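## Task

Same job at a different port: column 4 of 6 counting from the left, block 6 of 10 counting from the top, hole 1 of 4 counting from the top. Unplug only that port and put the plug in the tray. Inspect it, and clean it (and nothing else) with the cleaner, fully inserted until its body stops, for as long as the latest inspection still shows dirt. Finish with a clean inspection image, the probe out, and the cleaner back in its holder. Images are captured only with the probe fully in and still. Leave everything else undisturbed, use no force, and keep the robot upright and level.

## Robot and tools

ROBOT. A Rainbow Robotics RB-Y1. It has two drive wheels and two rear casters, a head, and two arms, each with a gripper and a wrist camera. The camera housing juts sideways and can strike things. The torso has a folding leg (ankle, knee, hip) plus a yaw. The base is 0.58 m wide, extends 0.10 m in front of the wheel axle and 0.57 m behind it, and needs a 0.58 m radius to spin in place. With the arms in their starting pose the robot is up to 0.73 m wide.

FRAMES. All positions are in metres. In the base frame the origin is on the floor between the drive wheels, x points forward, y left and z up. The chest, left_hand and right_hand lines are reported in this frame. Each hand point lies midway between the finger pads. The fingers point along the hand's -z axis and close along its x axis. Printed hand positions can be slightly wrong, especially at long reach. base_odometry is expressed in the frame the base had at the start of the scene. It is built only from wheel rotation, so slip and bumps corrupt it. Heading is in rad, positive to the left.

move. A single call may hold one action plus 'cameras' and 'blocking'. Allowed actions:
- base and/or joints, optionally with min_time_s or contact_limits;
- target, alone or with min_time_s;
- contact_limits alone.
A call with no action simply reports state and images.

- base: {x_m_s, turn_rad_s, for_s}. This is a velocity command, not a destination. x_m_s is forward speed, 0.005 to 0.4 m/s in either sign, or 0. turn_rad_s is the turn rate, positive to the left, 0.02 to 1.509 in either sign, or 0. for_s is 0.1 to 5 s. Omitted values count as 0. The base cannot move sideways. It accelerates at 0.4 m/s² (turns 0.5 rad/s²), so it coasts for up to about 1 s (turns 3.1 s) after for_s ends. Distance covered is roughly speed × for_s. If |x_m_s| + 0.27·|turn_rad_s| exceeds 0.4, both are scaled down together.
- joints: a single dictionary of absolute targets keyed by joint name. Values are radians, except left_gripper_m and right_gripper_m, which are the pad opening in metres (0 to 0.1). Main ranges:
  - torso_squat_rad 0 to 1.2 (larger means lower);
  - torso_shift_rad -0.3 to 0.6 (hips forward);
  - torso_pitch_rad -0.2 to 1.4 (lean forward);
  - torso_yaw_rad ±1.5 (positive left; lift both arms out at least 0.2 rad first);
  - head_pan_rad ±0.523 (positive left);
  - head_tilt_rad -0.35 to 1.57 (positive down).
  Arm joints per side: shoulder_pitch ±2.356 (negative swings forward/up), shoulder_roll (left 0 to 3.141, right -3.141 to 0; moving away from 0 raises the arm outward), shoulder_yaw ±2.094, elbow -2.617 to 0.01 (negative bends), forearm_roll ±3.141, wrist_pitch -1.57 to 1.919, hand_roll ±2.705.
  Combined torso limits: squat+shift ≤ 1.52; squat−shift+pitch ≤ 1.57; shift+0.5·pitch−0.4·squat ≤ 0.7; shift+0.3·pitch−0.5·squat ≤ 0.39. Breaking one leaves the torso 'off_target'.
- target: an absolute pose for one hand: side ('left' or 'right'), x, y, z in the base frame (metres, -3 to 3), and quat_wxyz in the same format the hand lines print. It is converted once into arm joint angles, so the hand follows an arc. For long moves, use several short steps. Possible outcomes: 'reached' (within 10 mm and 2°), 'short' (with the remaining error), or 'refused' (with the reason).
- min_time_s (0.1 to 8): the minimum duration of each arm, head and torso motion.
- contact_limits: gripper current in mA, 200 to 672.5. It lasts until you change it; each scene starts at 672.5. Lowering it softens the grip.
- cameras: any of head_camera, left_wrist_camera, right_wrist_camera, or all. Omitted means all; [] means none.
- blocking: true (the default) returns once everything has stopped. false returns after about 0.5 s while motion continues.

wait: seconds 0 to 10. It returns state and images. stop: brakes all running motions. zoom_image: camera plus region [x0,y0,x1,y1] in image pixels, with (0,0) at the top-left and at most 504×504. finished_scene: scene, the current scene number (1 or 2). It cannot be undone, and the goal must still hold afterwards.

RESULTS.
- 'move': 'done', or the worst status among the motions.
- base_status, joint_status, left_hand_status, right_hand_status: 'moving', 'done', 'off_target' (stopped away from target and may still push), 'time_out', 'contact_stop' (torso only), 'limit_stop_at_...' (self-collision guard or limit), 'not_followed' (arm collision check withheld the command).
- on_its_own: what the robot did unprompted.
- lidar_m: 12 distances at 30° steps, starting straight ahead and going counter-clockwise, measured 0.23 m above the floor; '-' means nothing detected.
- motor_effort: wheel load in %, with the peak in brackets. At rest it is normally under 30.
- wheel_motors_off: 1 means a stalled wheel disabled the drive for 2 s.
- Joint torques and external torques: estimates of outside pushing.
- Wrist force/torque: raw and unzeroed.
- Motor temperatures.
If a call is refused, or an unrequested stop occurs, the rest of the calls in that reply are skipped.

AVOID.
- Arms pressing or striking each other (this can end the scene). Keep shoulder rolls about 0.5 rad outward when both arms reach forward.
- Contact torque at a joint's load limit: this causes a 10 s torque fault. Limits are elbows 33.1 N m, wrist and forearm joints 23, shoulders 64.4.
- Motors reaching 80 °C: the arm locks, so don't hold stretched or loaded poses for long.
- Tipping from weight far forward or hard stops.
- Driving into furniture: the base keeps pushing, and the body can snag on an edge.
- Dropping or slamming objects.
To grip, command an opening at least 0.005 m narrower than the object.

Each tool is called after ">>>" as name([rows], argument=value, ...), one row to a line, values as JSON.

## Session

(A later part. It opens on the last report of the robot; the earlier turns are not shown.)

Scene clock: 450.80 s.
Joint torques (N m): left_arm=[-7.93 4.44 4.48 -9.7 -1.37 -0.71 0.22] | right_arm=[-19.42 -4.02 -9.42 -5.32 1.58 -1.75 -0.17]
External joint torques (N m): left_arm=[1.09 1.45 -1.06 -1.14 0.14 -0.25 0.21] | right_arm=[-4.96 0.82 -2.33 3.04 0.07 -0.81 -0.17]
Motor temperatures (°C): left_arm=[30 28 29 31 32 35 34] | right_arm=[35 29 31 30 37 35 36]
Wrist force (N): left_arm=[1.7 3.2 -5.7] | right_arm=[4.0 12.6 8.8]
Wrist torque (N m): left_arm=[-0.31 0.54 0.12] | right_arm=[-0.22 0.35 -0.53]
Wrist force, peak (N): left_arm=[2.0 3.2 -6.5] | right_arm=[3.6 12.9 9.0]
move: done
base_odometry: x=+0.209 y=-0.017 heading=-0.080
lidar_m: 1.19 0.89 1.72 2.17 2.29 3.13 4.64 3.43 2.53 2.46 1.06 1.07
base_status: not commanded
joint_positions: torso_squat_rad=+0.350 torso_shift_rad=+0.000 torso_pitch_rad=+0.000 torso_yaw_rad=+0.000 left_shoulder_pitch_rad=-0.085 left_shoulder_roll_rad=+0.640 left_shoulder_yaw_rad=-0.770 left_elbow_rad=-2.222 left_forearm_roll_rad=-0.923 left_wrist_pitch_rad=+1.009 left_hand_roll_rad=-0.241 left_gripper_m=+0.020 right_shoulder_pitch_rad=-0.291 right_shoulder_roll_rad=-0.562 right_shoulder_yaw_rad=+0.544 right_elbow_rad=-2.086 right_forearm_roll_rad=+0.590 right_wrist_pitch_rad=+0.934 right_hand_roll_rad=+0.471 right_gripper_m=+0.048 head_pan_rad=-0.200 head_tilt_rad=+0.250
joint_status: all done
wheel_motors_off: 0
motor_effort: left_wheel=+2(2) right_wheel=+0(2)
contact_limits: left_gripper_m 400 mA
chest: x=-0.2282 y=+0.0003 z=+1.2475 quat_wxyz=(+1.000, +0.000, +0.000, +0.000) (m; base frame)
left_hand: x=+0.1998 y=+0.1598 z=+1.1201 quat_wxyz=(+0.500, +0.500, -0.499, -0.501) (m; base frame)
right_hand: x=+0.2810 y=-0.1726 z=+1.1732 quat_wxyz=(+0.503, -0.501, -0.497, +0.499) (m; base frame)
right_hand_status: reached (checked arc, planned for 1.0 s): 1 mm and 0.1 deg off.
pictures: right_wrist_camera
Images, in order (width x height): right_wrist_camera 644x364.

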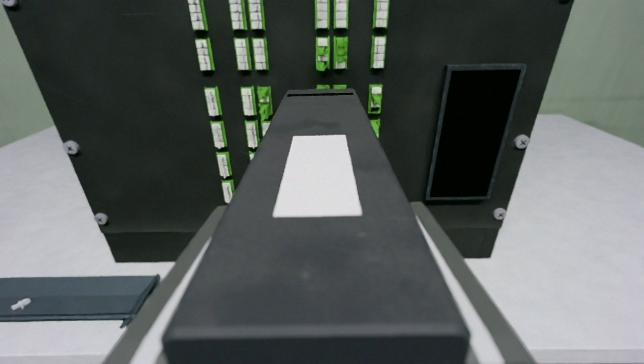

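>>> move(target={"side":"right","x":0.278,"y":-0.1727,"z":1.1735,"quat_wxyz":[0.503,-0.5015,-0.497,0.4985]}, min_time_s=1, cameras=[])

>>> move(target={"side":"right","x":0.278,"y":-0.1714,"z":1.1722,"quat_wxyz":[0.503,-0.5045,-0.497,0.4955]}, min_time_s=1, cameras=[])

>>> move(target={"side":"right","x":0.280,"y":-0.1714,"z":1.1722,"quat_wxyz":[0.503,-0.5045,-0.497,0.4955]}, min_time_s=1, cameras=[])

Scene clock: 464.30 s.
Joint torques (N m): left_arm=[-8.13 3.7 4.68 -9.87 -1.58 -0.7 0.1] | right_arm=[-12.13 -5.66 -5.61 -9.73 2.15 -0.88 0.26]
External joint torques (N m): left_arm=[0.88 0.72 -0.85 -1.31 -0.07 -0.25 0.09] | right_arm=[2.17 -0.84 1.44 -1.35 0.63 0.07 0.27]
Motor temperatures (°C): left_arm=[30 28 29 31 32 35 34] | right_arm=[35 29 31 30 37 35 36]
Wrist force (N): left_arm=[1.4 2.7 -6.0] | right_arm=[4.8 12.2 -17.7]
Wrist torque (N m): left_arm=[-0.27 0.52 0.12] | right_arm=[-0.17 -0.03 -0.48]
Wrist force, peak (N): left_arm=[1.4 4.0 -6.1] | right_arm=[4.9 13.5 -33.7]
move: done
base_odometry: x=+0.209 y=-0.017 heading=-0.080
lidar_m: 1.19 0.88 1.73 2.17 2.27 3.16 4.64 3.46 2.55 2.45 1.06 1.08
base_status: not commanded
joint_positions: torso_squat_rad=+0.350 torso_shift_rad=+0.000 torso_pitch_rad=+0.000 torso_yaw_rad=+0.000 left_shoulder_pitch_rad=-0.085 left_shoulder_roll_rad=+0.640 left_shoulder_yaw_rad=-0.770 left_elbow_rad=-2.222 left_forearm_roll_rad=-0.923 left_wrist_pitch_rad=+1.009 left_hand_roll_rad=-0.241 left_gripper_m=+0.020 right_shoulder_pitch_rad=-0.284 right_shoulder_roll_rad=-0.563 right_shoulder_yaw_rad=+0.545 right_elbow_rad=-2.098 right_forearm_roll_rad=+0.593 right_wrist_pitch_rad=+0.938 right_hand_roll_rad=+0.472 right_gripper_m=+0.048 head_pan_rad=-0.200 head_tilt_rad=+0.250
joint_status: all done
wheel_motors_off: 0
motor_effort: left_wheel=+1(2) right_wheel=-3(3)
contact_limits: left_gripper_m 400 mA
chest: x=-0.2277 y=+0.0003 z=+1.2475 quat_wxyz=(+1.000, +0.000, +0.000, +0.000) (m; base frame)
left_hand: x=+0.2001 y=+0.1598 z=+1.1199 quat_wxyz=(+0.500, +0.499, -0.499, -0.501) (m; base frame)
right_hand: x=+0.2786 y=-0.1727 z=+1.1734 quat_wxyz=(+0.503, -0.501, -0.497, +0.498) (m; base frame)
right_hand_status: reached (checked arc, planned for 1.0 s): 1 mm and 0.0 deg off.
pictures: none
No camera images: "cameras" was empty.

Scene clock: 465.63 s.
Joint torques (N m): left_arm=[-8.01 4.11 4.57 -9.69 -1.55 -0.72 0.21] | right_arm=[-13.79 -3.22 -7.04 -8.62 2.43 -1.24 -0.36]
External joint torques (N m): left_arm=[1 1.13 -0.96 -1.13 -0.04 -0.26 0.19] | right_arm=[0.46 1.4 -0.1 -0.18 0.91 -0.3 -0.36]
Motor temperatures (°C): left_arm=[30 28 29 31 32 35 34] | right_arm=[35 29 31 30 37 35 36]
Wrist force (N): left_arm=[1.4 3.9 -5.7] | right_arm=[5.5 13.0 -11.8]
Wrist torque (N m): left_arm=[-0.40 0.49 0.10] | right_arm=[0.18 -0.09 -0.47]
Wrist force, peak (N): left_arm=[1.3 3.2 -6.4] | right_arm=[5.6 12.1 -18.7]
move: done
base_odometry: x=+0.209 y=-0.017 heading=-0.080
lidar_m: 1.18 0.87 1.73 2.17 2.27 3.14 4.65 3.43 2.55 2.46 1.05 1.08
base_status: not commanded
joint_positions: torso_squat_rad=+0.350 torso_shift_rad=+0.000 torso_pitch_rad=+0.000 torso_yaw_rad=+0.000 left_shoulder_pitch_rad=-0.085 left_shoulder_roll_rad=+0.640 left_shoulder_yaw_rad=-0.770 left_elbow_rad=-2.222 left_forearm_roll_rad=-0.923 left_wrist_pitch_rad=+1.009 left_hand_roll_rad=-0.241 left_gripper_m=+0.020 right_shoulder_pitch_rad=-0.280 right_shoulder_roll_rad=-0.552 right_shoulder_yaw_rad=+0.549 right_elbow_rad=-2.093 right_forearm_roll_rad=+0.616 right_wrist_pitch_rad=+0.938 right_hand_roll_rad=+0.466 right_gripper_m=+0.048 head_pan_rad=-0.200 head_tilt_rad=+0.250
joint_status: all done
wheel_motors_off: 0
motor_effort: left_wheel=+1(1) right_wheel=-3(3)
contact_limits: left_gripper_m 400 mA
chest: x=-0.2278 y=+0.0003 z=+1.2475 quat_wxyz=(+1.000, +0.000, +0.000, +0.000) (m; base frame)
left_hand: x=+0.2001 y=+0.1598 z=+1.1199 quat_wxyz=(+0.500, +0.499, -0.499, -0.501) (m; base frame)
right_hand: x=+0.2780 y=-0.1714 z=+1.1722 quat_wxyz=(+0.503, -0.504, -0.497, +0.496) (m; base frame)
right_hand_status: reached (checked arc, planned for 1.0 s): 0 mm and 0.0 deg off.
pictures: none
No camera images: "cameras" was empty.

Scene clock: 466.97 s.
Joint torques (N m): left_arm=[-8.27 4.41 4.7 -9.66 -1.48 -0.72 0.12] | right_arm=[-16.07 -3.92 -8.22 -7.85 1.54 -0.91 -0.28]
External joint torques (N m): left_arm=[0.74 1.43 -0.83 -1.1 0.03 -0.26 0.11] | right_arm=[-1.72 0.71 -1.26 0.6 0.02 0.02 -0.28]
Motor temperatures (°C): left_arm=[30 28 29 31 32 35 34] | right_arm=[35 29 31 30 37 35 36]
Wrist force (N): left_arm=[1.5 3.0 -5.6] | right_arm=[5.6 11.3 -10.4]
Wrist torque (N m): left_arm=[-0.30 0.57 0.11] | right_arm=[-0.03 -0.01 -0.47]
Wrist force, peak (N): left_arm=[1.6 3.7 -6.7] | right_arm=[5.2 13.5 -11.4]
move: done
base_odometry: x=+0.209 y=-0.017 heading=-0.080
lidar_m: 1.19 0.88 1.73 2.17 2.27 3.15 4.65 3.42 2.53 2.46 1.07 1.08
base_status: not commanded
joint_positions: torso_squat_rad=+0.350 torso_shift_rad=+0.000 torso_pitch_rad=+0.000 torso_yaw_rad=+0.000 left_shoulder_pitch_rad=-0.085 left_shoulder_roll_rad=+0.640 left_shoulder_yaw_rad=-0.770 left_elbow_rad=-2.222 left_forearm_roll_rad=-0.923 left_wrist_pitch_rad=+1.009 left_hand_roll_rad=-0.241 left_gripper_m=+0.020 right_shoulder_pitch_rad=-0.285 right_shoulder_roll_rad=-0.550 right_shoulder_yaw_rad=+0.549 right_elbow_rad=-2.084 right_forearm_roll_rad=+0.615 right_wrist_pitch_rad=+0.935 right_hand_roll_rad=+0.464 right_gripper_m=+0.048 head_pan_rad=-0.200 head_tilt_rad=+0.250
joint_status: all done
wheel_motors_off: 0
motor_effort: left_wheel=+1(1) right_wheel=-3(3)
contact_limits: left_gripper_m 400 mA
chest: x=-0.2278 y=+0.0003 z=+1.2475 quat_wxyz=(+1.000, +0.000, +0.000, +0.000) (m; base frame)
left_hand: x=+0.2001 y=+0.1598 z=+1.1200 quat_wxyz=(+0.500, +0.499, -0.499, -0.501) (m; base frame)
right_hand: x=+0.2798 y=-0.1714 z=+1.1719 quat_wxyz=(+0.503, -0.504, -0.497, +0.496) (m; base frame)
right_hand_status: reached (checked arc, planned for 1.0 s): 0 mm and 0.0 deg off.
pictures: none
No camera images: "cameras" was empty.

>>> move(target={"side":"right","x":0.282,"y":-0.1715,"z":1.172,"quat_wxyz":[0.503,-0.5045,-0.497,0.4955]}, min_time_s=1, cameras=[])

>>> move(target={"side":"right","x":0.2835,"y":-0.1715,"z":1.172,"quat_wxyz":[0.503,-0.5045,-0.497,0.4955]}, min_time_s=1, cameras=["right_wrist_camera","head_camera"])

Scene clock: 473.63 s.
Joint torques (N m): left_arm=[-8.1 3.88 4.5 -9.78 -1.59 -0.68 0.24] | right_arm=[-16.99 -3.96 -8.09 -7.21 1.39 -1.11 -0.29]
External joint torques (N m): left_arm=[0.91 0.89 -1.04 -1.21 -0.09 -0.23 0.23] | right_arm=[-2.52 0.7 -1.1 1.24 -0.13 -0.18 -0.28]
Motor temperatures (°C): left_arm=[30 28 29 31 32 35 34] | right_arm=[35 29 31 30 37 35 36]
Wrist force (N): left_arm=[1.9 3.2 -5.9] | right_arm=[4.9 11.9 -7.1]
Wrist torque (N m): left_arm=[-0.31 0.60 0.11] | right_arm=[-0.17 -0.03 -0.48]
Wrist force, peak (N): left_arm=[1.6 3.6 -6.6] | right_arm=[5.4 12.2 -10.9]
move: done
base_odometry: x=+0.209 y=-0.017 heading=-0.080
lidar_m: 1.18 0.87 1.73 2.17 2.28 3.14 4.64 3.45 2.55 2.47 1.05 1.06
base_status: not commanded
joint_positions: torso_squat_rad=+0.350 torso_shift_rad=+0.000 torso_pitch_rad=+0.000 torso_yaw_rad=+0.000 left_shoulder_pitch_rad=-0.085 left_shoulder_roll_rad=+0.640 left_shoulder_yaw_rad=-0.770 left_elbow_rad=-2.222 left_forearm_roll_rad=-0.923 left_wrist_pitch_rad=+1.009 left_hand_roll_rad=-0.241 left_gripper_m=+0.020 right_shoulder_pitch_rad=-0.289 right_shoulder_roll_rad=-0.549 right_shoulder_yaw_rad=+0.548 right_elbow_rad=-2.076 right_forearm_roll_rad=+0.614 right_wrist_pitch_rad=+0.931 right_hand_roll_rad=+0.463 right_gripper_m=+0.048 head_pan_rad=-0.200 head_tilt_rad=+0.250
joint_status: all done
wheel_motors_off: 0
motor_effort: left_wheel=+1(2) right_wheel=-3(3)
contact_limits: left_gripper_m 400 mA
chest: x=-0.2279 y=+0.0003 z=+1.2475 quat_wxyz=(+1.000, +0.000, +0.000, +0.000) (m; base frame)
left_hand: x=+0.2000 y=+0.1598 z=+1.1200 quat_wxyz=(+0.500, +0.499, -0.499, -0.501) (m; base frame)
right_hand: x=+0.2818 y=-0.1715 z=+1.1718 quat_wxyz=(+0.503, -0.504, -0.497, +0.496) (m; base frame)
right_hand_status: reached (checked arc, planned for 1.0 s): 0 mm and 0.0 deg off.
pictures: none
No camera images: "cameras" was empty.

Scene clock: 474.97 s.
Joint torques (N m): left_arm=[-7.99 4.25 4.47 -9.64 -1.5 -0.61 0.22] | right_arm=[-17.7 -3.63 -8.89 -6.59 1.36 -1.02 -0.27]
External joint torques (N m): left_arm=[1.03 1.27 -1.06 -1.08 0.01 -0.15 0.21] | right_arm=[-3.15 1.04 -1.88 1.85 -0.15 -0.09 -0.27]
Motor temperatures (°C): left_arm=[30 28 29 31 32 35 34] | right_arm=[35 29 31 30 37 35 36]
Wrist force (N): left_arm=[1.2 3.0 -5.7] | right_arm=[4.8 11.8 -1.4]
Wrist torque (N m): left_arm=[-0.29 0.50 0.15] | right_arm=[-0.23 0.08 -0.50]
Wrist force, peak (N): left_arm=[1.9 3.3 -6.3] | right_arm=[5.0 12.3 -6.4]
move: done
base_odometry: x=+0.209 y=-0.017 heading=-0.080
lidar_m: 1.18 0.88 1.73 2.17 2.27 3.13 4.65 3.45 2.54 2.46 1.05 1.08
base_status: not commanded
joint_positions: torso_squat_rad=+0.350 torso_shift_rad=+0.000 torso_pitch_rad=+0.000 torso_yaw_rad=+0.000 left_shoulder_pitch_rad=-0.085 left_shoulder_roll_rad=+0.640 left_shoulder_yaw_rad=-0.770 left_elbow_rad=-2.222 left_forearm_roll_rad=-0.923 left_wrist_pitch_rad=+1.009 left_hand_roll_rad=-0.241 left_gripper_m=+0.020 right_shoulder_pitch_rad=-0.293 right_shoulder_roll_rad=-0.548 right_shoulder_yaw_rad=+0.547 right_elbow_rad=-2.069 right_forearm_roll_rad=+0.612 right_wrist_pitch_rad=+0.929 right_hand_roll_rad=+0.462 right_gripper_m=+0.048 head_pan_rad=-0.200 head_tilt_rad=+0.250
joint_status: all done
wheel_motors_off: 0
motor_effort: left_wheel=+1(1) right_wheel=-3(3)
contact_limits: left_gripper_m 400 mA
chest: x=-0.2280 y=+0.0003 z=+1.2475 quat_wxyz=(+1.000, +0.000, +0.000, +0.000) (m; base frame)
left_hand: x=+0.1999 y=+0.1598 z=+1.1200 quat_wxyz=(+0.500, +0.499, -0.499, -0.501) (m; base frame)
right_hand: x=+0.2832 y=-0.1714 z=+1.1717 quat_wxyz=(+0.503, -0.504, -0.497, +0.496) (m; base frame)
right_hand_status: reached (checked arc, planned for 1.0 s): 0 mm and 0.0 deg off.
pictures: head_camera, right_wrist_camera
Images, in order (width x height): head_camera 896x504, right_wrist_camera 644x364.

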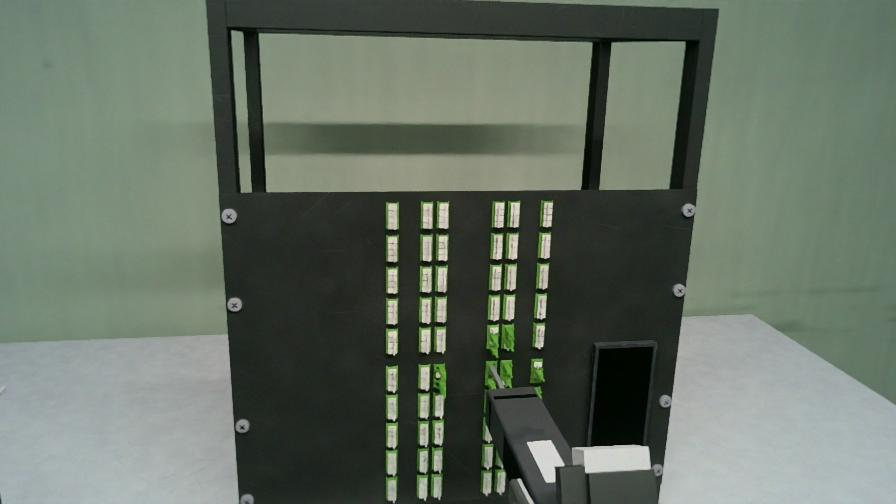

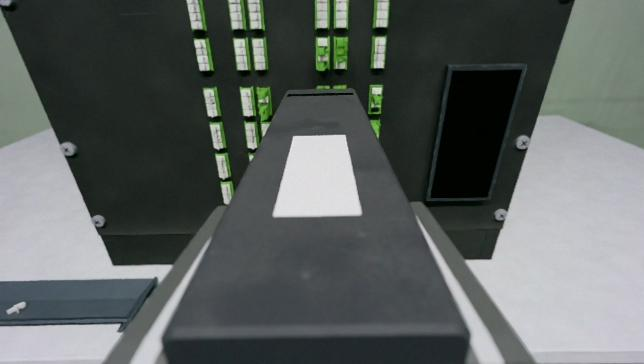

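>>> move(target={"side":"right","x":0.2815,"y":-0.1714,"z":1.1706,"quat_wxyz":[0.5015,-0.506,-0.4985,0.494]}, min_time_s=1, cameras=[])

>>> move(target={"side":"right","x":0.2835,"y":-0.1714,"z":1.1706,"quat_wxyz":[0.5015,-0.506,-0.4985,0.494]}, min_time_s=1, cameras=[])

>>> move(target={"side":"right","x":0.285,"y":-0.1714,"z":1.1706,"quat_wxyz":[0.5015,-0.506,-0.4985,0.494]}, min_time_s=1, cameras=["head_camera"])

Scene clock: 484.17 s.
Joint torques (N m): left_arm=[-8.04 4.58 4.67 -9.83 -1.49 -0.61 0.15] | right_arm=[-13.49 -3.43 -6.52 -9.37 2.3 -0.97 -0.45]
External joint torques (N m): left_arm=[0.98 1.59 -0.86 -1.26 0.02 -0.16 0.14] | right_arm=[0.92 1.18 0.42 -0.88 0.79 -0.06 -0.44]
Motor temperatures (°C): left_arm=[30 28 29 31 32 35 34] | right_arm=[35 29 31 30 37 35 36]
Wrist force (N): left_arm=[1.5 3.1 -5.9] | right_arm=[5.6 12.2 -13.0]
Wrist torque (N m): left_arm=[-0.30 0.53 0.10] | right_arm=[0.05 -0.08 -0.45]
Wrist force, peak (N): left_arm=[1.5 3.5 -6.5] | right_arm=[6.5 13.5 -15.2]
move: done
base_odometry: x=+0.209 y=-0.017 heading=-0.080
lidar_m: 1.19 0.88 1.73 2.17 2.26 3.16 4.65 3.45 2.54 2.46 1.06 1.08
base_status: not commanded
joint_positions: torso_squat_rad=+0.350 torso_shift_rad=+0.000 torso_pitch_rad=+0.000 torso_yaw_rad=+0.000 left_shoulder_pitch_rad=-0.085 left_shoulder_roll_rad=+0.640 left_shoulder_yaw_rad=-0.770 left_elbow_rad=-2.222 left_forearm_roll_rad=-0.923 left_wrist_pitch_rad=+1.009 left_hand_roll_rad=-0.241 left_gripper_m=+0.020 right_shoulder_pitch_rad=-0.284 right_shoulder_roll_rad=-0.546 right_shoulder_yaw_rad=+0.549 right_elbow_rad=-2.070 right_forearm_roll_rad=+0.630 right_wrist_pitch_rad=+0.921 right_hand_roll_rad=+0.453 right_gripper_m=+0.048 head_pan_rad=-0.200 head_tilt_rad=+0.250
joint_status: all done
wheel_motors_off: 0
motor_effort: left_wheel=+1(2) right_wheel=-1(3)
contact_limits: left_gripper_m 400 mA
chest: x=-0.2280 y=+0.0003 z=+1.2475 quat_wxyz=(+1.000, +0.000, +0.000, +0.000) (m; base frame)
left_hand: x=+0.1999 y=+0.1598 z=+1.1200 quat_wxyz=(+0.500, +0.499, -0.499, -0.501) (m; base frame)
right_hand: x=+0.2816 y=-0.1714 z=+1.1706 quat_wxyz=(+0.501, -0.506, -0.498, +0.494) (m; base frame)
right_hand_status: reached (checked arc, planned for 1.0 s): 0 mm and 0.0 deg off.
pictures: none
No camera images: "cameras" was empty.

Scene clock: 485.50 s.
Joint torques (N m): left_arm=[-8.15 4.38 4.55 -9.7 -1.42 -0.69 0.16] | right_arm=[-17.06 -3.64 -7.87 -7.22 1.4 -1.28 -0.29]
External joint torques (N m): left_arm=[0.87 1.4 -0.99 -1.14 0.09 -0.23 0.14] | right_arm=[-2.55 0.98 -0.9 1.28 -0.11 -0.37 -0.28]
Motor temperatures (°C): left_arm=[30 28 29 31 32 35 34] | right_arm=[35 29 31 30 37 35 36]
Wrist force (N): left_arm=[1.5 3.1 -6.3] | right_arm=[4.7 12.0 -6.8]
Wrist torque (N m): left_arm=[-0.31 0.52 0.12] | right_arm=[-0.19 0.02 -0.48]
Wrist force, peak (N): left_arm=[1.8 3.4 -6.3] | right_arm=[5.6 12.7 -13.2]
move: done
base_odometry: x=+0.209 y=-0.017 heading=-0.080
lidar_m: 1.19 0.88 1.74 2.18 2.27 3.13 4.65 3.44 2.55 2.45 1.04 1.08
base_status: not commanded
joint_positions: torso_squat_rad=+0.350 torso_shift_rad=+0.000 torso_pitch_rad=+0.000 torso_yaw_rad=+0.000 left_shoulder_pitch_rad=-0.085 left_shoulder_roll_rad=+0.640 left_shoulder_yaw_rad=-0.770 left_elbow_rad=-2.222 left_forearm_roll_rad=-0.923 left_wrist_pitch_rad=+1.009 left_hand_roll_rad=-0.241 left_gripper_m=+0.020 right_shoulder_pitch_rad=-0.289 right_shoulder_roll_rad=-0.545 right_shoulder_yaw_rad=+0.548 right_elbow_rad=-2.062 right_forearm_roll_rad=+0.629 right_wrist_pitch_rad=+0.918 right_hand_roll_rad=+0.452 right_gripper_m=+0.048 head_pan_rad=-0.200 head_tilt_rad=+0.250
joint_status: all done
wheel_motors_off: 0
motor_effort: left_wheel=+0(1) right_wheel=-2(2)
contact_limits: left_gripper_m 400 mA
chest: x=-0.2280 y=+0.0003 z=+1.2475 quat_wxyz=(+1.000, +0.000, +0.000, +0.000) (m; base frame)
left_hand: x=+0.1999 y=+0.1598 z=+1.1200 quat_wxyz=(+0.500, +0.499, -0.499, -0.501) (m; base frame)
right_hand: x=+0.2833 y=-0.1714 z=+1.1703 quat_wxyz=(+0.502, -0.506, -0.498, +0.494) (m; base frame)
right_hand_status: reached (checked arc, planned for 1.0 s): 0 mm and 0.0 deg off.
pictures: none
No camera images: "cameras" was empty.

Scene clock: 486.83 s.
Joint torques (N m): left_arm=[-8.3 4.52 4.39 -9.72 -1.52 -0.63 0.2] | right_arm=[-19.14 -3.36 -9.21 -5.72 1.24 -1.69 -0.21]
External joint torques (N m): left_arm=[0.72 1.53 -1.15 -1.16 -0.02 -0.17 0.19] | right_arm=[-4.55 1.27 -2.23 2.77 -0.27 -0.78 -0.2]
Motor temperatures (°C): left_arm=[30 28 29 31 32 35 34] | right_arm=[35 29 31 30 37 35 36]
Wrist force (N): left_arm=[1.3 3.4 -5.9] | right_arm=[3.9 11.3 9.8]
Wrist torque (N m): left_arm=[-0.35 0.51 0.15] | right_arm=[-0.09 0.23 -0.50]
Wrist force, peak (N): left_arm=[2.0 3.5 -6.2] | right_arm=[4.2 11.8 10.2]
move: done
base_odometry: x=+0.209 y=-0.017 heading=-0.080
lidar_m: 1.19 0.87 1.74 2.17 2.27 3.16 4.65 3.45 2.56 2.45 1.07 1.06
base_status: not commanded
joint_positions: torso_squat_rad=+0.350 torso_shift_rad=+0.000 torso_pitch_rad=+0.000 torso_yaw_rad=+0.000 left_shoulder_pitch_rad=-0.085 left_shoulder_roll_rad=+0.640 left_shoulder_yaw_rad=-0.770 left_elbow_rad=-2.222 left_forearm_roll_rad=-0.923 left_wrist_pitch_rad=+1.009 left_hand_roll_rad=-0.241 left_gripper_m=+0.020 right_shoulder_pitch_rad=-0.292 right_shoulder_roll_rad=-0.544 right_shoulder_yaw_rad=+0.548 right_elbow_rad=-2.057 right_forearm_roll_rad=+0.627 right_wrist_pitch_rad=+0.916 right_hand_roll_rad=+0.451 right_gripper_m=+0.048 head_pan_rad=-0.200 head_tilt_rad=+0.250
joint_status: all done
wheel_motors_off: 0
motor_effort: left_wheel=+1(1) right_wheel=+0(3)
contact_limits: left_gripper_m 400 mA
chest: x=-0.2282 y=+0.0003 z=+1.2475 quat_wxyz=(+1.000, +0.000, +0.000, +0.000) (m; base frame)
left_hand: x=+0.1997 y=+0.1598 z=+1.1201 quat_wxyz=(+0.500, +0.500, -0.500, -0.501) (m; base frame)
right_hand: x=+0.2844 y=-0.1713 z=+1.1702 quat_wxyz=(+0.502, -0.506, -0.498, +0.494) (m; base frame)
right_hand_status: reached (checked arc, planned for 1.0 s): 1 mm and 0.0 deg off.
pictures: head_camera
Images, in order (width x height): head_camera 896x504.

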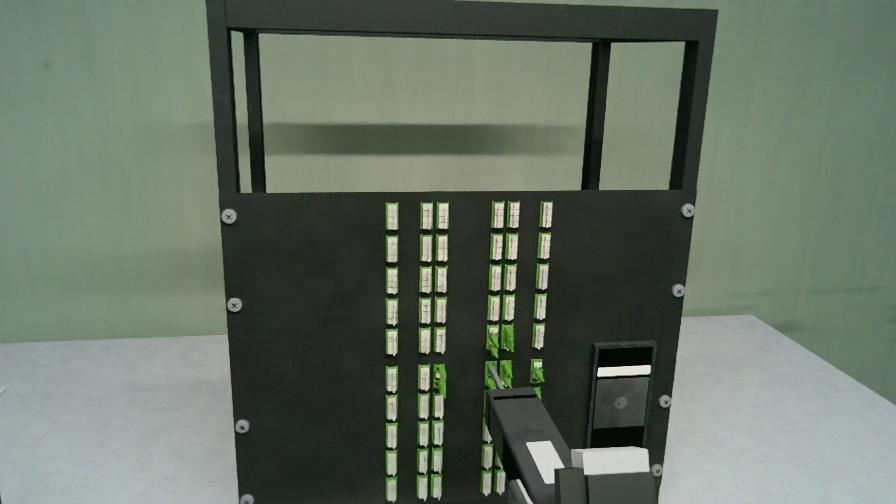

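The monitor shows a picture.

>>> zoom_image(camera="head_camera", region=[580, 335, 670, 460])

>>> zoom_image(camera="head_camera", region=[595, 375, 650, 430])

Scaled by 4.032 from the camera's 896x504 image, which has a finer 1280x720 frame.

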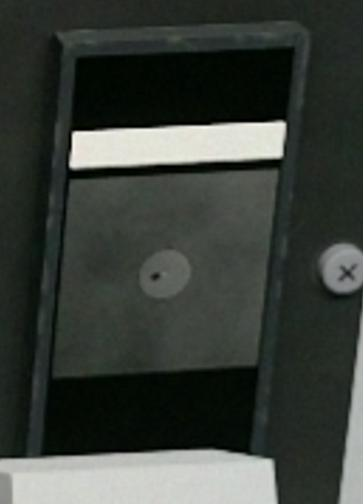

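Scaled by 9.164 from the camera's 896x504 image, which has a finer 1280x720 frame.

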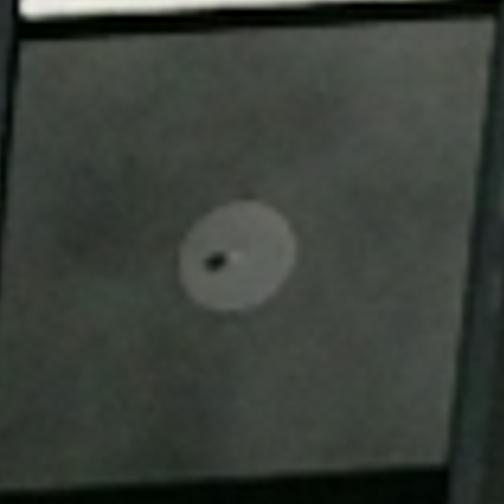

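>>> move(target={"side":"right","x":0.282,"y":-0.1714,"z":1.1706,"quat_wxyz":[0.5015,-0.506,-0.4985,0.494]}, min_time_s=1, cameras=[])

>>> move(target={"side":"right","x":0.260,"y":-0.1714,"z":1.1708,"quat_wxyz":[0.5015,-0.506,-0.4985,0.494]}, min_time_s=2.5, cameras=["head_camera"])

>>> zoom_image(camera="head_camera", region=[580, 335, 670, 460])

>>> move(target={"side":"right","x":0.16,"y":-0.18,"z":1.16,"quat_wxyz":[0.5,-0.5,-0.5,0.5]}, min_time_s=3, cameras=[])

>>> move(joints={"head_pan_rad":0.3,"head_tilt_rad":0.5}, cameras=["head_camera","left_wrist_camera"])

>>> zoom_image(camera="head_camera", region=[150, 80, 450, 380])

Scene clock: 508.67 s.
Joint torques (N m): left_arm=[-7.76 3.92 4.74 -9.75 -1.55 -0.75 0.14] | right_arm=[-13.04 -5.53 -6.08 -9.19 2.3 -0.79 0.2]
External joint torques (N m): left_arm=[1.25 0.93 -0.79 -1.18 -0.05 -0.29 0.13] | right_arm=[1.42 -0.93 0.87 -0.69 0.79 0.12 0.21]
Motor temperatures (°C): left_arm=[30 28 29 31 32 35 34] | right_arm=[35 29 31 30 37 35 36]
Wrist force (N): left_arm=[1.1 3.2 -6.1] | right_arm=[5.6 12.1 -13.6]
Wrist torque (N m): left_arm=[-0.32 0.48 0.12] | right_arm=[0.05 -0.03 -0.48]
Wrist force, peak (N): left_arm=[1.8 3.2 -6.6] | right_arm=[4.6 12.6 -17.8]
move: done
base_odometry: x=+0.209 y=-0.017 heading=-0.080
lidar_m: 1.18 0.87 1.72 2.18 2.26 3.14 4.65 3.46 2.54 2.46 1.06 1.05
base_status: not commanded
joint_positions: torso_squat_rad=+0.350 torso_shift_rad=+0.000 torso_pitch_rad=+0.000 torso_yaw_rad=+0.000 left_shoulder_pitch_rad=-0.085 left_shoulder_roll_rad=+0.640 left_shoulder_yaw_rad=-0.770 left_elbow_rad=-2.222 left_forearm_roll_rad=-0.923 left_wrist_pitch_rad=+1.009 left_hand_roll_rad=-0.241 left_gripper_m=+0.020 right_shoulder_pitch_rad=-0.286 right_shoulder_roll_rad=-0.545 right_shoulder_yaw_rad=+0.548 right_elbow_rad=-2.067 right_forearm_roll_rad=+0.630 right_wrist_pitch_rad=+0.920 right_hand_roll_rad=+0.452 right_gripper_m=+0.048 head_pan_rad=-0.200 head_tilt_rad=+0.250
joint_status: all done
wheel_motors_off: 0
motor_effort: left_wheel=+1(2) right_wheel=+1(1)
contact_limits: left_gripper_m 400 mA
chest: x=-0.2280 y=+0.0003 z=+1.2475 quat_wxyz=(+1.000, +0.000, +0.000, +0.000) (m; base frame)
left_hand: x=+0.1999 y=+0.1598 z=+1.1200 quat_wxyz=(+0.500, +0.499, -0.499, -0.501) (m; base frame)
right_hand: x=+0.2823 y=-0.1714 z=+1.1706 quat_wxyz=(+0.502, -0.506, -0.499, +0.494) (m; base frame)
right_hand_status: reached (checked arc, planned for 1.0 s): 0 mm and 0.0 deg off.
pictures: none
No camera images: "cameras" was empty.

Scene clock: 511.50 s.
Joint torques (N m): left_arm=[-8.48 3.95 4.7 -9.75 -1.55 -0.68 0.16] | right_arm=[-11.85 -5.51 -5.85 -9.14 2.02 -1.02 0.15]
External joint torques (N m): left_arm=[0.54 0.97 -0.83 -1.18 -0.05 -0.22 0.15] | right_arm=[1.33 -1.13 0.78 -0.57 0.48 -0.09 0.16]
Motor temperatures (°C): left_arm=[30 28 29 31 32 35 34] | right_arm=[35 29 31 30 37 35 36]
Wrist force (N): left_arm=[1.6 2.7 -6.2] | right_arm=[4.7 11.9 -11.7]
Wrist torque (N m): left_arm=[-0.28 0.54 0.11] | right_arm=[-0.01 0.04 -0.45]
Wrist force, peak (N): left_arm=[1.7 3.5 -6.3] | right_arm=[7.4 11.7 -15.0]
move: done
base_odometry: x=+0.209 y=-0.017 heading=-0.080
lidar_m: 1.19 0.86 1.72 2.17 2.27 3.15 4.63 3.44 2.54 2.45 1.07 1.06
base_status: not commanded
joint_positions: torso_squat_rad=+0.350 torso_shift_rad=+0.000 torso_pitch_rad=+0.000 torso_yaw_rad=+0.000 left_shoulder_pitch_rad=-0.085 left_shoulder_roll_rad=+0.640 left_shoulder_yaw_rad=-0.770 left_elbow_rad=-2.222 left_forearm_roll_rad=-0.923 left_wrist_pitch_rad=+1.009 left_hand_roll_rad=-0.241 left_gripper_m=+0.020 right_shoulder_pitch_rad=-0.226 right_shoulder_roll_rad=-0.557 right_shoulder_yaw_rad=+0.561 right_elbow_rad=-2.155 right_forearm_roll_rad=+0.653 right_wrist_pitch_rad=+0.951 right_hand_roll_rad=+0.465 right_gripper_m=+0.048 head_pan_rad=-0.200 head_tilt_rad=+0.250
joint_status: all done
wheel_motors_off: 0
motor_effort: left_wheel=+1(2) right_wheel=+0(1)
contact_limits: left_gripper_m 400 mA
chest: x=-0.2280 y=+0.0003 z=+1.2475 quat_wxyz=(+1.000, +0.000, +0.000, +0.000) (m; base frame)
left_hand: x=+0.1999 y=+0.1598 z=+1.1200 quat_wxyz=(+0.500, +0.499, -0.499, -0.501) (m; base frame)
right_hand: x=+0.2601 y=-0.1713 z=+1.1709 quat_wxyz=(+0.502, -0.506, -0.499, +0.494) (m; base frame)
right_hand_status: reached (checked arc, planned for 2.5 s): 0 mm and 0.0 deg off.
pictures: head_camera
Images, in order (width x height): head_camera 896x504.

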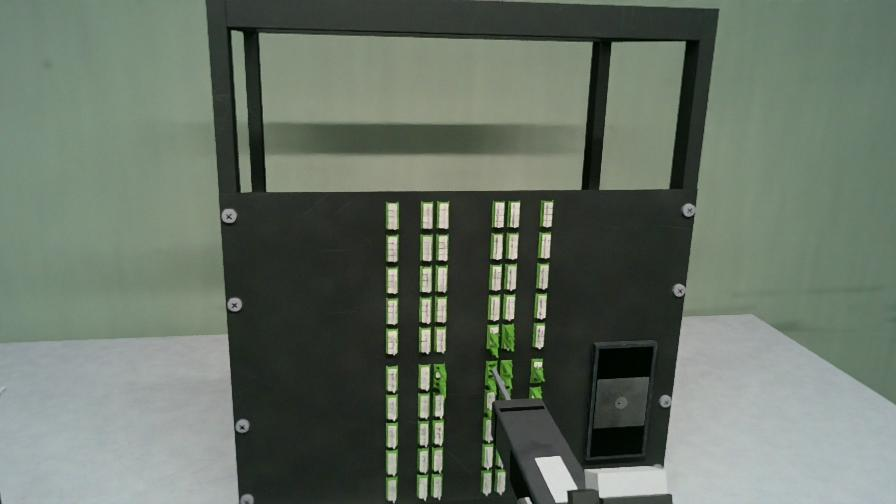

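Scaled by 4.032 from the camera's 896x504 image, which has a finer 1280x720 frame.

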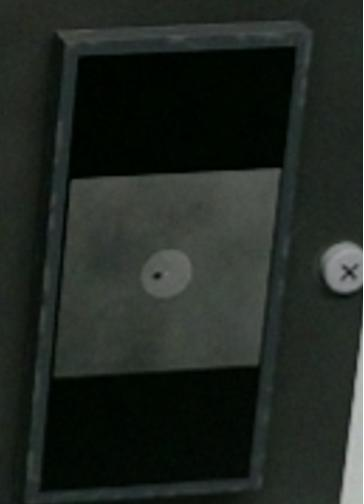

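Scene clock: 514.83 s.
Joint torques (N m): left_arm=[-7.95 4.25 4.77 -9.69 -1.58 -0.7 0.19] | right_arm=[-6.37 -5.25 -3.77 -9.86 2.1 -0.89 -0.28]
External joint torques (N m): left_arm=[1.06 1.26 -0.77 -1.13 -0.07 -0.24 0.17] | right_arm=[0.5 -0.97 1.12 -0.55 0.53 0 -0.27]
Motor temperatures (°C): left_arm=[30 28 29 31 32 35 34] | right_arm=[35 29 31 30 37 35 36]
Wrist force (N): left_arm=[1.6 3.2 -5.7] | right_arm=[4.9 12.1 -11.5]
Wrist torque (N m): left_arm=[-0.33 0.56 0.14] | right_arm=[-0.03 0.04 -0.47]
Wrist force, peak (N): left_arm=[1.7 3.6 -7.0] | right_arm=[4.9 12.4 -11.6]
move: done
base_odometry: x=+0.209 y=-0.017 heading=-0.080
lidar_m: 1.19 0.87 1.75 2.16 2.27 3.14 4.65 3.43 2.54 2.46 1.06 1.08
base_status: not commanded
joint_positions: torso_squat_rad=+0.350 torso_shift_rad=+0.000 torso_pitch_rad=+0.000 torso_yaw_rad=+0.000 left_shoulder_pitch_rad=-0.085 left_shoulder_roll_rad=+0.640 left_shoulder_yaw_rad=-0.770 left_elbow_rad=-2.222 left_forearm_roll_rad=-0.923 left_wrist_pitch_rad=+1.009 left_hand_roll_rad=-0.241 left_gripper_m=+0.020 right_shoulder_pitch_rad=+0.101 right_shoulder_roll_rad=-0.643 right_shoulder_yaw_rad=+0.639 right_elbow_rad=-2.475 right_forearm_roll_rad=+0.837 right_wrist_pitch_rad=+0.978 right_hand_roll_rad=+0.446 right_gripper_m=+0.048 head_pan_rad=-0.200 head_tilt_rad=+0.250
joint_status: all done
wheel_motors_off: 0
motor_effort: left_wheel=+1(2) right_wheel=+1(1)
contact_limits: left_gripper_m 400 mA
chest: x=-0.2280 y=+0.0003 z=+1.2475 quat_wxyz=(+1.000, +0.000, +0.000, +0.000) (m; base frame)
left_hand: x=+0.1999 y=+0.1598 z=+1.1200 quat_wxyz=(+0.500, +0.499, -0.499, -0.501) (m; base frame)
right_hand: x=+0.1604 y=-0.1798 z=+1.1601 quat_wxyz=(+0.500, -0.500, -0.500, +0.500) (m; base frame)
right_hand_status: reached (checked arc, planned for 3.0 s): 1 mm and 0.1 deg off.
pictures: none
No camera images: "cameras" was empty.

Scene clock: 515.83 s.
Joint torques (N m): left_arm=[-7.87 4.17 4.52 -9.77 -1.47 -0.73 0.24] | right_arm=[-6.11 -5.52 -4.12 -9.66 2.12 -0.86 -0.54]
External joint torques (N m): left_arm=[1.15 1.19 -1.02 -1.2 0.04 -0.27 0.23] | right_arm=[0.75 -1.24 0.77 -0.34 0.54 0.04 -0.53]
Motor temperatures (°C): left_arm=[30 28 29 31 32 35 34] | right_arm=[35 29 31 30 37 35 36]
Wrist force (N): left_arm=[1.4 3.6 -5.9] | right_arm=[5.1 12.2 -11.7]
Wrist torque (N m): left_arm=[-0.35 0.50 0.15] | right_arm=[-0.06 0.08 -0.46]
Wrist force, peak (N): left_arm=[1.1 3.2 -6.4] | right_arm=[5.1 12.6 -11.5]
move: done
base_odometry: x=+0.209 y=-0.017 heading=-0.080
lidar_m: 1.19 0.87 1.74 2.17 2.27 3.13 4.65 3.43 2.54 2.46 1.04 1.07
base_status: not commanded
joint_positions: torso_squat_rad=+0.350 torso_shift_rad=+0.000 torso_pitch_rad=+0.000 torso_yaw_rad=+0.000 left_shoulder_pitch_rad=-0.085 left_shoulder_roll_rad=+0.640 left_shoulder_yaw_rad=-0.770 left_elbow_rad=-2.222 left_forearm_roll_rad=-0.923 left_wrist_pitch_rad=+1.009 left_hand_roll_rad=-0.241 left_gripper_m=+0.020 right_shoulder_pitch_rad=+0.101 right_shoulder_roll_rad=-0.643 right_shoulder_yaw_rad=+0.639 right_elbow_rad=-2.475 right_forearm_roll_rad=+0.837 right_wrist_pitch_rad=+0.978 right_hand_roll_rad=+0.446 right_gripper_m=+0.048 head_pan_rad=+0.300 head_tilt_rad=+0.500
joint_status: all done
wheel_motors_off: 0
motor_effort: left_wheel=+1(1) right_wheel=+0(1)
contact_limits: left_gripper_m 400 mA
chest: x=-0.2280 y=+0.0003 z=+1.2475 quat_wxyz=(+1.000, +0.000, +0.000, +0.000) (m; base frame)
left_hand: x=+0.1999 y=+0.1598 z=+1.1200 quat_wxyz=(+0.500, +0.499, -0.499, -0.501) (m; base frame)
right_hand: x=+0.1604 y=-0.1798 z=+1.1601 quat_wxyz=(+0.500, -0.500, -0.500, +0.500) (m; base frame)
pictures: head_camera, left_wrist_camera
Images, in order (width x height): head_camera 896x504, left_wrist_camera 644x364.

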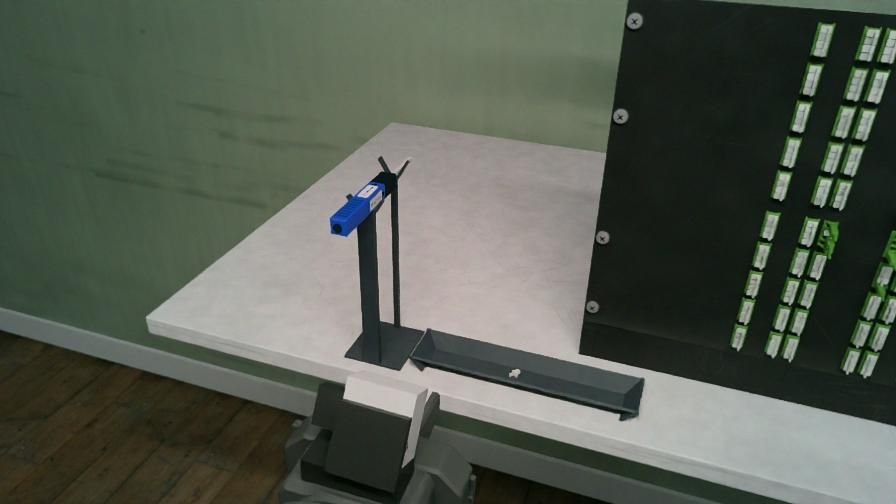

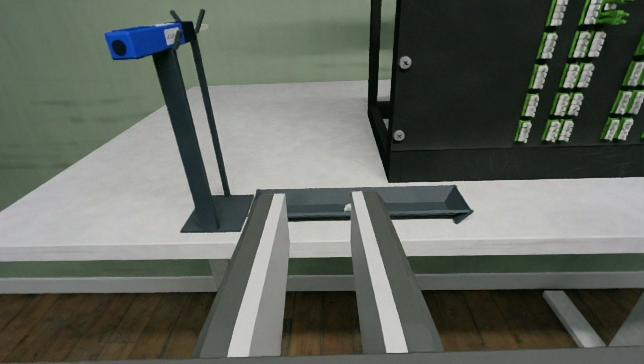

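Scaled by 1.680 from the camera's 896x504 image, which has a finer 1280x720 frame.

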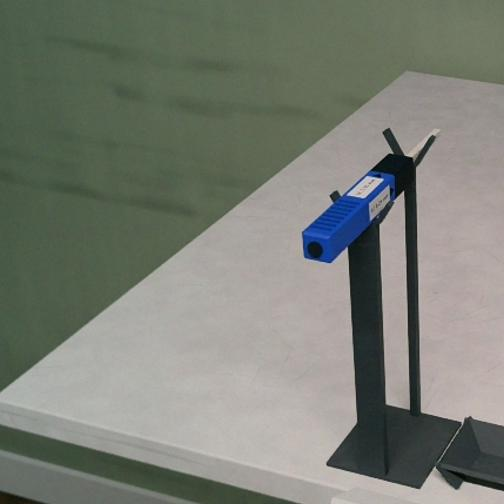

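>>> move(target={"side":"left","x":0.22,"y":0.30,"z":1.16,"quat_wxyz":[0.5,0.5,-0.5,-0.5]}, min_time_s=2, cameras=["head_camera","left_wrist_camera"])

>>> move(joints={"left_gripper_m":0.05}, cameras=["left_wrist_camera"])

>>> zoom_image(camera="left_wrist_camera", region=[240, 80, 440, 240])

Scene clock: 530.73 s.
Joint torques (N m): left_arm=[-7.43 11.27 9.59 -7.22 -1.09 -0.23 0.14] | right_arm=[-5.16 -4.89 -4.09 -9.68 2.19 -0.99 -0.41]
External joint torques (N m): left_arm=[1.31 1.38 0.88 -1.2 0.16 -0.32 0.13] | right_arm=[1.71 -0.61 0.8 -0.36 0.62 -0.1 -0.41]
Motor temperatures (°C): left_arm=[30 28 29 31 32 35 34] | right_arm=[35 29 31 30 37 35 36]
Wrist force (N): left_arm=[1.3 2.7 -5.9] | right_arm=[4.9 11.8 -11.6]
Wrist torque (N m): left_arm=[-0.27 0.50 0.15] | right_arm=[-0.02 0.06 -0.46]
Wrist force, peak (N): left_arm=[1.6 3.2 -6.7] | right_arm=[5.1 12.2 -11.9]
move: done
base_odometry: x=+0.209 y=-0.017 heading=-0.080
lidar_m: 1.19 0.88 1.72 2.17 2.28 3.15 4.65 3.44 2.54 2.45 1.06 1.07
base_status: not commanded
joint_positions: torso_squat_rad=+0.350 torso_shift_rad=+0.000 torso_pitch_rad=+0.000 torso_yaw_rad=+0.000 left_shoulder_pitch_rad=+0.052 left_shoulder_roll_rad=+1.093 left_shoulder_yaw_rad=-0.430 left_elbow_rad=-2.251 left_forearm_roll_rad=-0.698 left_wrist_pitch_rad=+0.770 left_hand_roll_rad=+0.045 left_gripper_m=+0.020 right_shoulder_pitch_rad=+0.101 right_shoulder_roll_rad=-0.643 right_shoulder_yaw_rad=+0.639 right_elbow_rad=-2.475 right_forearm_roll_rad=+0.837 right_wrist_pitch_rad=+0.978 right_hand_roll_rad=+0.446 right_gripper_m=+0.048 head_pan_rad=+0.300 head_tilt_rad=+0.500
joint_status: all done
wheel_motors_off: 0
motor_effort: left_wheel=+1(2) right_wheel=+0(1)
contact_limits: left_gripper_m 400 mA
chest: x=-0.2280 y=+0.0003 z=+1.2475 quat_wxyz=(+1.000, +0.000, +0.000, +0.000) (m; base frame)
left_hand: x=+0.2200 y=+0.2999 z=+1.1599 quat_wxyz=(+0.500, +0.500, -0.500, -0.500) (m; base frame)
left_hand_status: reached (checked arc, planned for 2.0 s): 0 mm and 0.1 deg off.
right_hand: x=+0.1604 y=-0.1798 z=+1.1601 quat_wxyz=(+0.500, -0.500, -0.500, +0.500) (m; base frame)
pictures: head_camera, left_wrist_camera
Images, in order (width x height): head_camera 896x504, left_wrist_camera 644x364.

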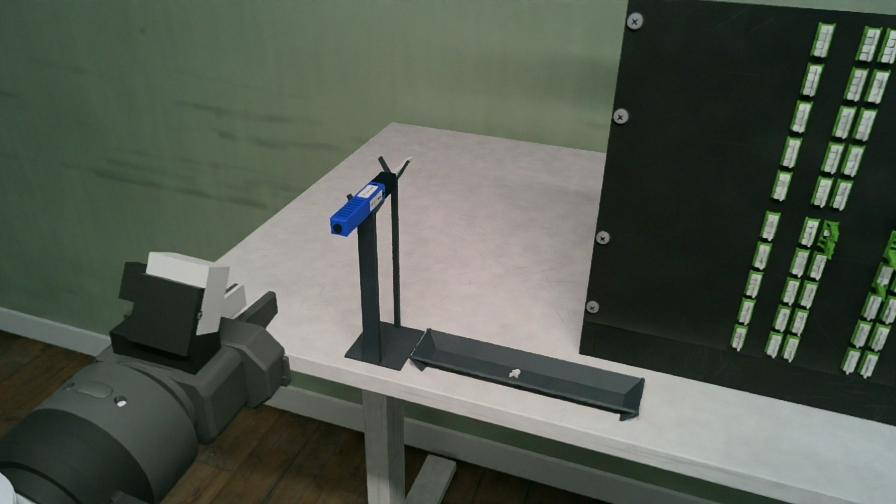

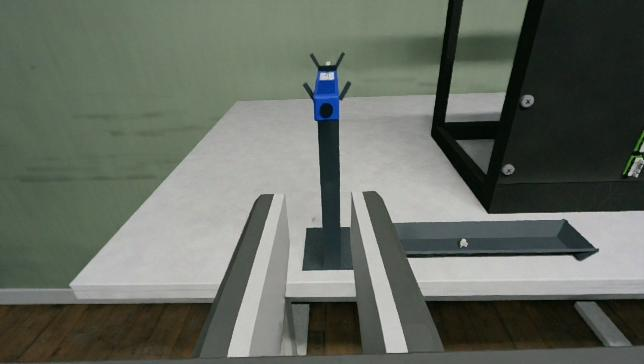

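Scene clock: 531.57 s.
Joint torques (N m): left_arm=[-6.94 11.33 9.37 -7.03 -1.13 -0.2 0.21] | right_arm=[-6.03 -4.61 -4 -10 2.05 -1.01 -0.36]
External joint torques (N m): left_arm=[1.8 1.44 0.65 -1.01 0.12 -0.28 0.2] | right_arm=[0.84 -0.33 0.88 -0.68 0.47 -0.12 -0.36]
Motor temperatures (°C): left_arm=[30 28 29 31 32 35 34] | right_arm=[35 29 31 30 37 35 36]
Wrist force (N): left_arm=[1.0 2.9 -5.6] | right_arm=[5.0 11.9 -11.3]
Wrist torque (N m): left_arm=[-0.30 0.44 0.17] | right_arm=[-0.01 0.07 -0.47]
Wrist force, peak (N): left_arm=[1.1 3.4 -6.2] | right_arm=[5.0 12.4 -11.5]
move: done
base_odometry: x=+0.209 y=-0.017 heading=-0.080
lidar_m: 1.19 0.87 1.73 2.18 2.27 3.16 4.65 3.43 2.53 2.46 1.06 1.09
base_status: not commanded
joint_positions: torso_squat_rad=+0.350 torso_shift_rad=+0.000 torso_pitch_rad=+0.000 torso_yaw_rad=+0.000 left_shoulder_pitch_rad=+0.052 left_shoulder_roll_rad=+1.093 left_shoulder_yaw_rad=-0.430 left_elbow_rad=-2.251 left_forearm_roll_rad=-0.698 left_wrist_pitch_rad=+0.770 left_hand_roll_rad=+0.045 left_gripper_m=+0.050 right_shoulder_pitch_rad=+0.101 right_shoulder_roll_rad=-0.643 right_shoulder_yaw_rad=+0.639 right_elbow_rad=-2.475 right_forearm_roll_rad=+0.837 right_wrist_pitch_rad=+0.978 right_hand_roll_rad=+0.446 right_gripper_m=+0.048 head_pan_rad=+0.300 head_tilt_rad=+0.500
joint_status: all done
wheel_motors_off: 0
motor_effort: left_wheel=+1(1) right_wheel=+1(1)
contact_limits: left_gripper_m 400 mA
chest: x=-0.2280 y=+0.0003 z=+1.2475 quat_wxyz=(+1.000, +0.000, +0.000, +0.000) (m; base frame)
left_hand: x=+0.2200 y=+0.2999 z=+1.1599 quat_wxyz=(+0.500, +0.500, -0.500, -0.500) (m; base frame)
right_hand: x=+0.1604 y=-0.1798 z=+1.1601 quat_wxyz=(+0.500, -0.500, -0.500, +0.500) (m; base frame)
pictures: left_wrist_camera
Images, in order (width x height): left_wrist_camera 644x364.

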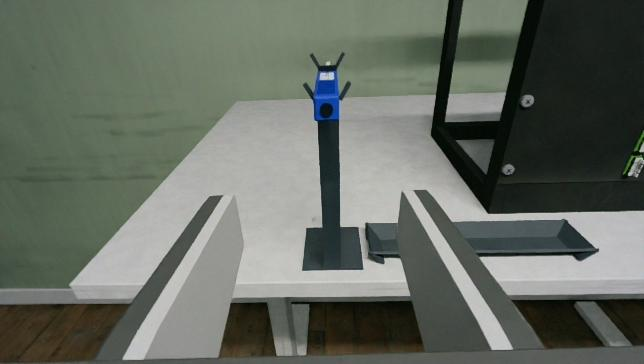

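Scaled by 2.520 from the camera's 644x364 image, which has a finer 1265x715 frame.

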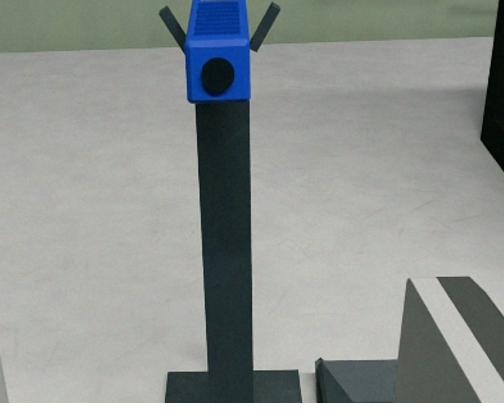

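>>> move(target={"side":"left","x":0.28,"y":0.30,"z":1.16,"quat_wxyz":[0.5,0.5,-0.5,-0.5]}, min_time_s=1.5, cameras=["head_camera","left_wrist_camera"])

>>> zoom_image(camera="left_wrist_camera", region=[250, 40, 410, 170])

>>> zoom_image(camera="head_camera", region=[230, 130, 450, 330])

Scene clock: 542.27 s.
Joint torques (N m): left_arm=[-13.57 9.72 8.09 -5.59 -1.01 -0.58 -0.06] | right_arm=[-6.38 -5.66 -4.66 -9.28 2.21 -1.04 -0.38]
External joint torques (N m): left_arm=[-1.64 -0.56 -1.47 0.13 0.14 -0.57 -0.07] | right_arm=[0.48 -1.38 0.23 0.03 0.63 -0.14 -0.38]
Motor temperatures (°C): left_arm=[30 28 29 31 32 35 34] | right_arm=[35 29 31 30 37 35 36]
Wrist force (N): left_arm=[1.6 3.2 -6.0] | right_arm=[4.6 12.2 -11.6]
Wrist torque (N m): left_arm=[-0.34 0.57 0.10] | right_arm=[-0.05 0.01 -0.46]
Wrist force, peak (N): left_arm=[1.8 3.8 -6.6] | right_arm=[4.9 12.3 -12.0]
move: done
base_odometry: x=+0.209 y=-0.017 heading=-0.080
lidar_m: 1.18 0.86 1.72 2.17 2.27 3.13 4.63 3.44 2.54 2.46 1.06 1.06
base_status: not commanded
joint_positions: torso_squat_rad=+0.350 torso_shift_rad=+0.000 torso_pitch_rad=+0.000 torso_yaw_rad=+0.000 left_shoulder_pitch_rad=-0.168 left_shoulder_roll_rad=+1.019 left_shoulder_yaw_rad=-0.484 left_elbow_rad=-2.031 left_forearm_roll_rad=-0.609 left_wrist_pitch_rad=+0.697 left_hand_roll_rad=-0.003 left_gripper_m=+0.050 right_shoulder_pitch_rad=+0.101 right_shoulder_roll_rad=-0.643 right_shoulder_yaw_rad=+0.639 right_elbow_rad=-2.475 right_forearm_roll_rad=+0.837 right_wrist_pitch_rad=+0.978 right_hand_roll_rad=+0.446 right_gripper_m=+0.048 head_pan_rad=+0.300 head_tilt_rad=+0.500
joint_status: all done
wheel_motors_off: 0
motor_effort: left_wheel=+1(2) right_wheel=+1(1)
contact_limits: left_gripper_m 400 mA
chest: x=-0.2280 y=+0.0003 z=+1.2475 quat_wxyz=(+1.000, +0.000, +0.000, +0.000) (m; base frame)
left_hand: x=+0.2799 y=+0.3002 z=+1.1600 quat_wxyz=(+0.500, +0.500, -0.500, -0.500) (m; base frame)
left_hand_status: reached (checked arc, planned for 1.5 s): 0 mm and 0.0 deg off.
right_hand: x=+0.1604 y=-0.1798 z=+1.1601 quat_wxyz=(+0.500, -0.500, -0.500, +0.500) (m; base frame)
pictures: head_camera, left_wrist_camera
Images, in order (width x height): head_camera 896x504, left_wrist_camera 644x364.

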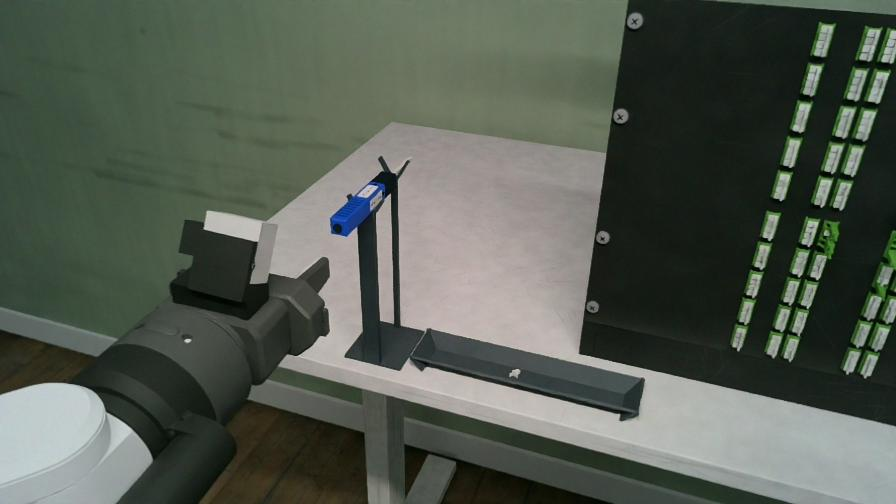

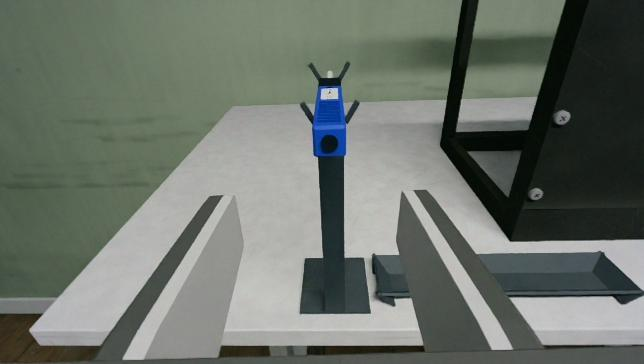

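Scaled by 3.150 from the camera's 644x364 image, which has a finer 1265x715 frame.

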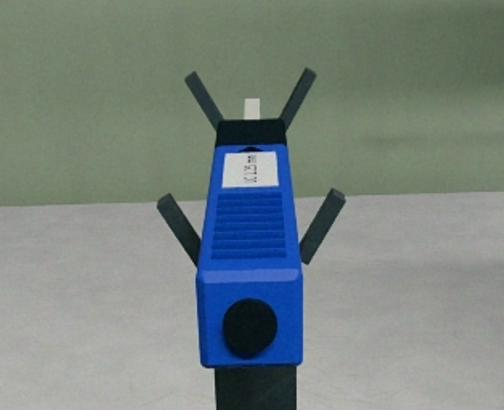

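Scaled by 2.291 from the camera's 896x504 image, which has a finer 1280x720 frame.

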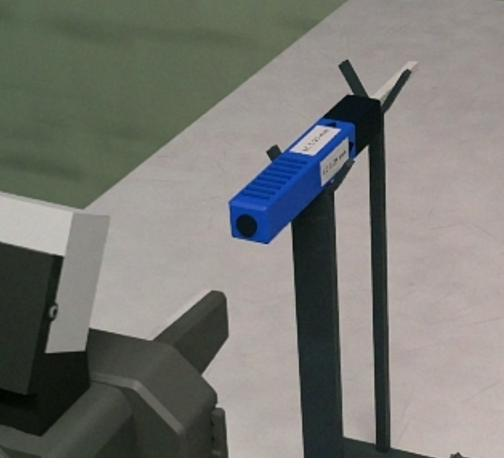

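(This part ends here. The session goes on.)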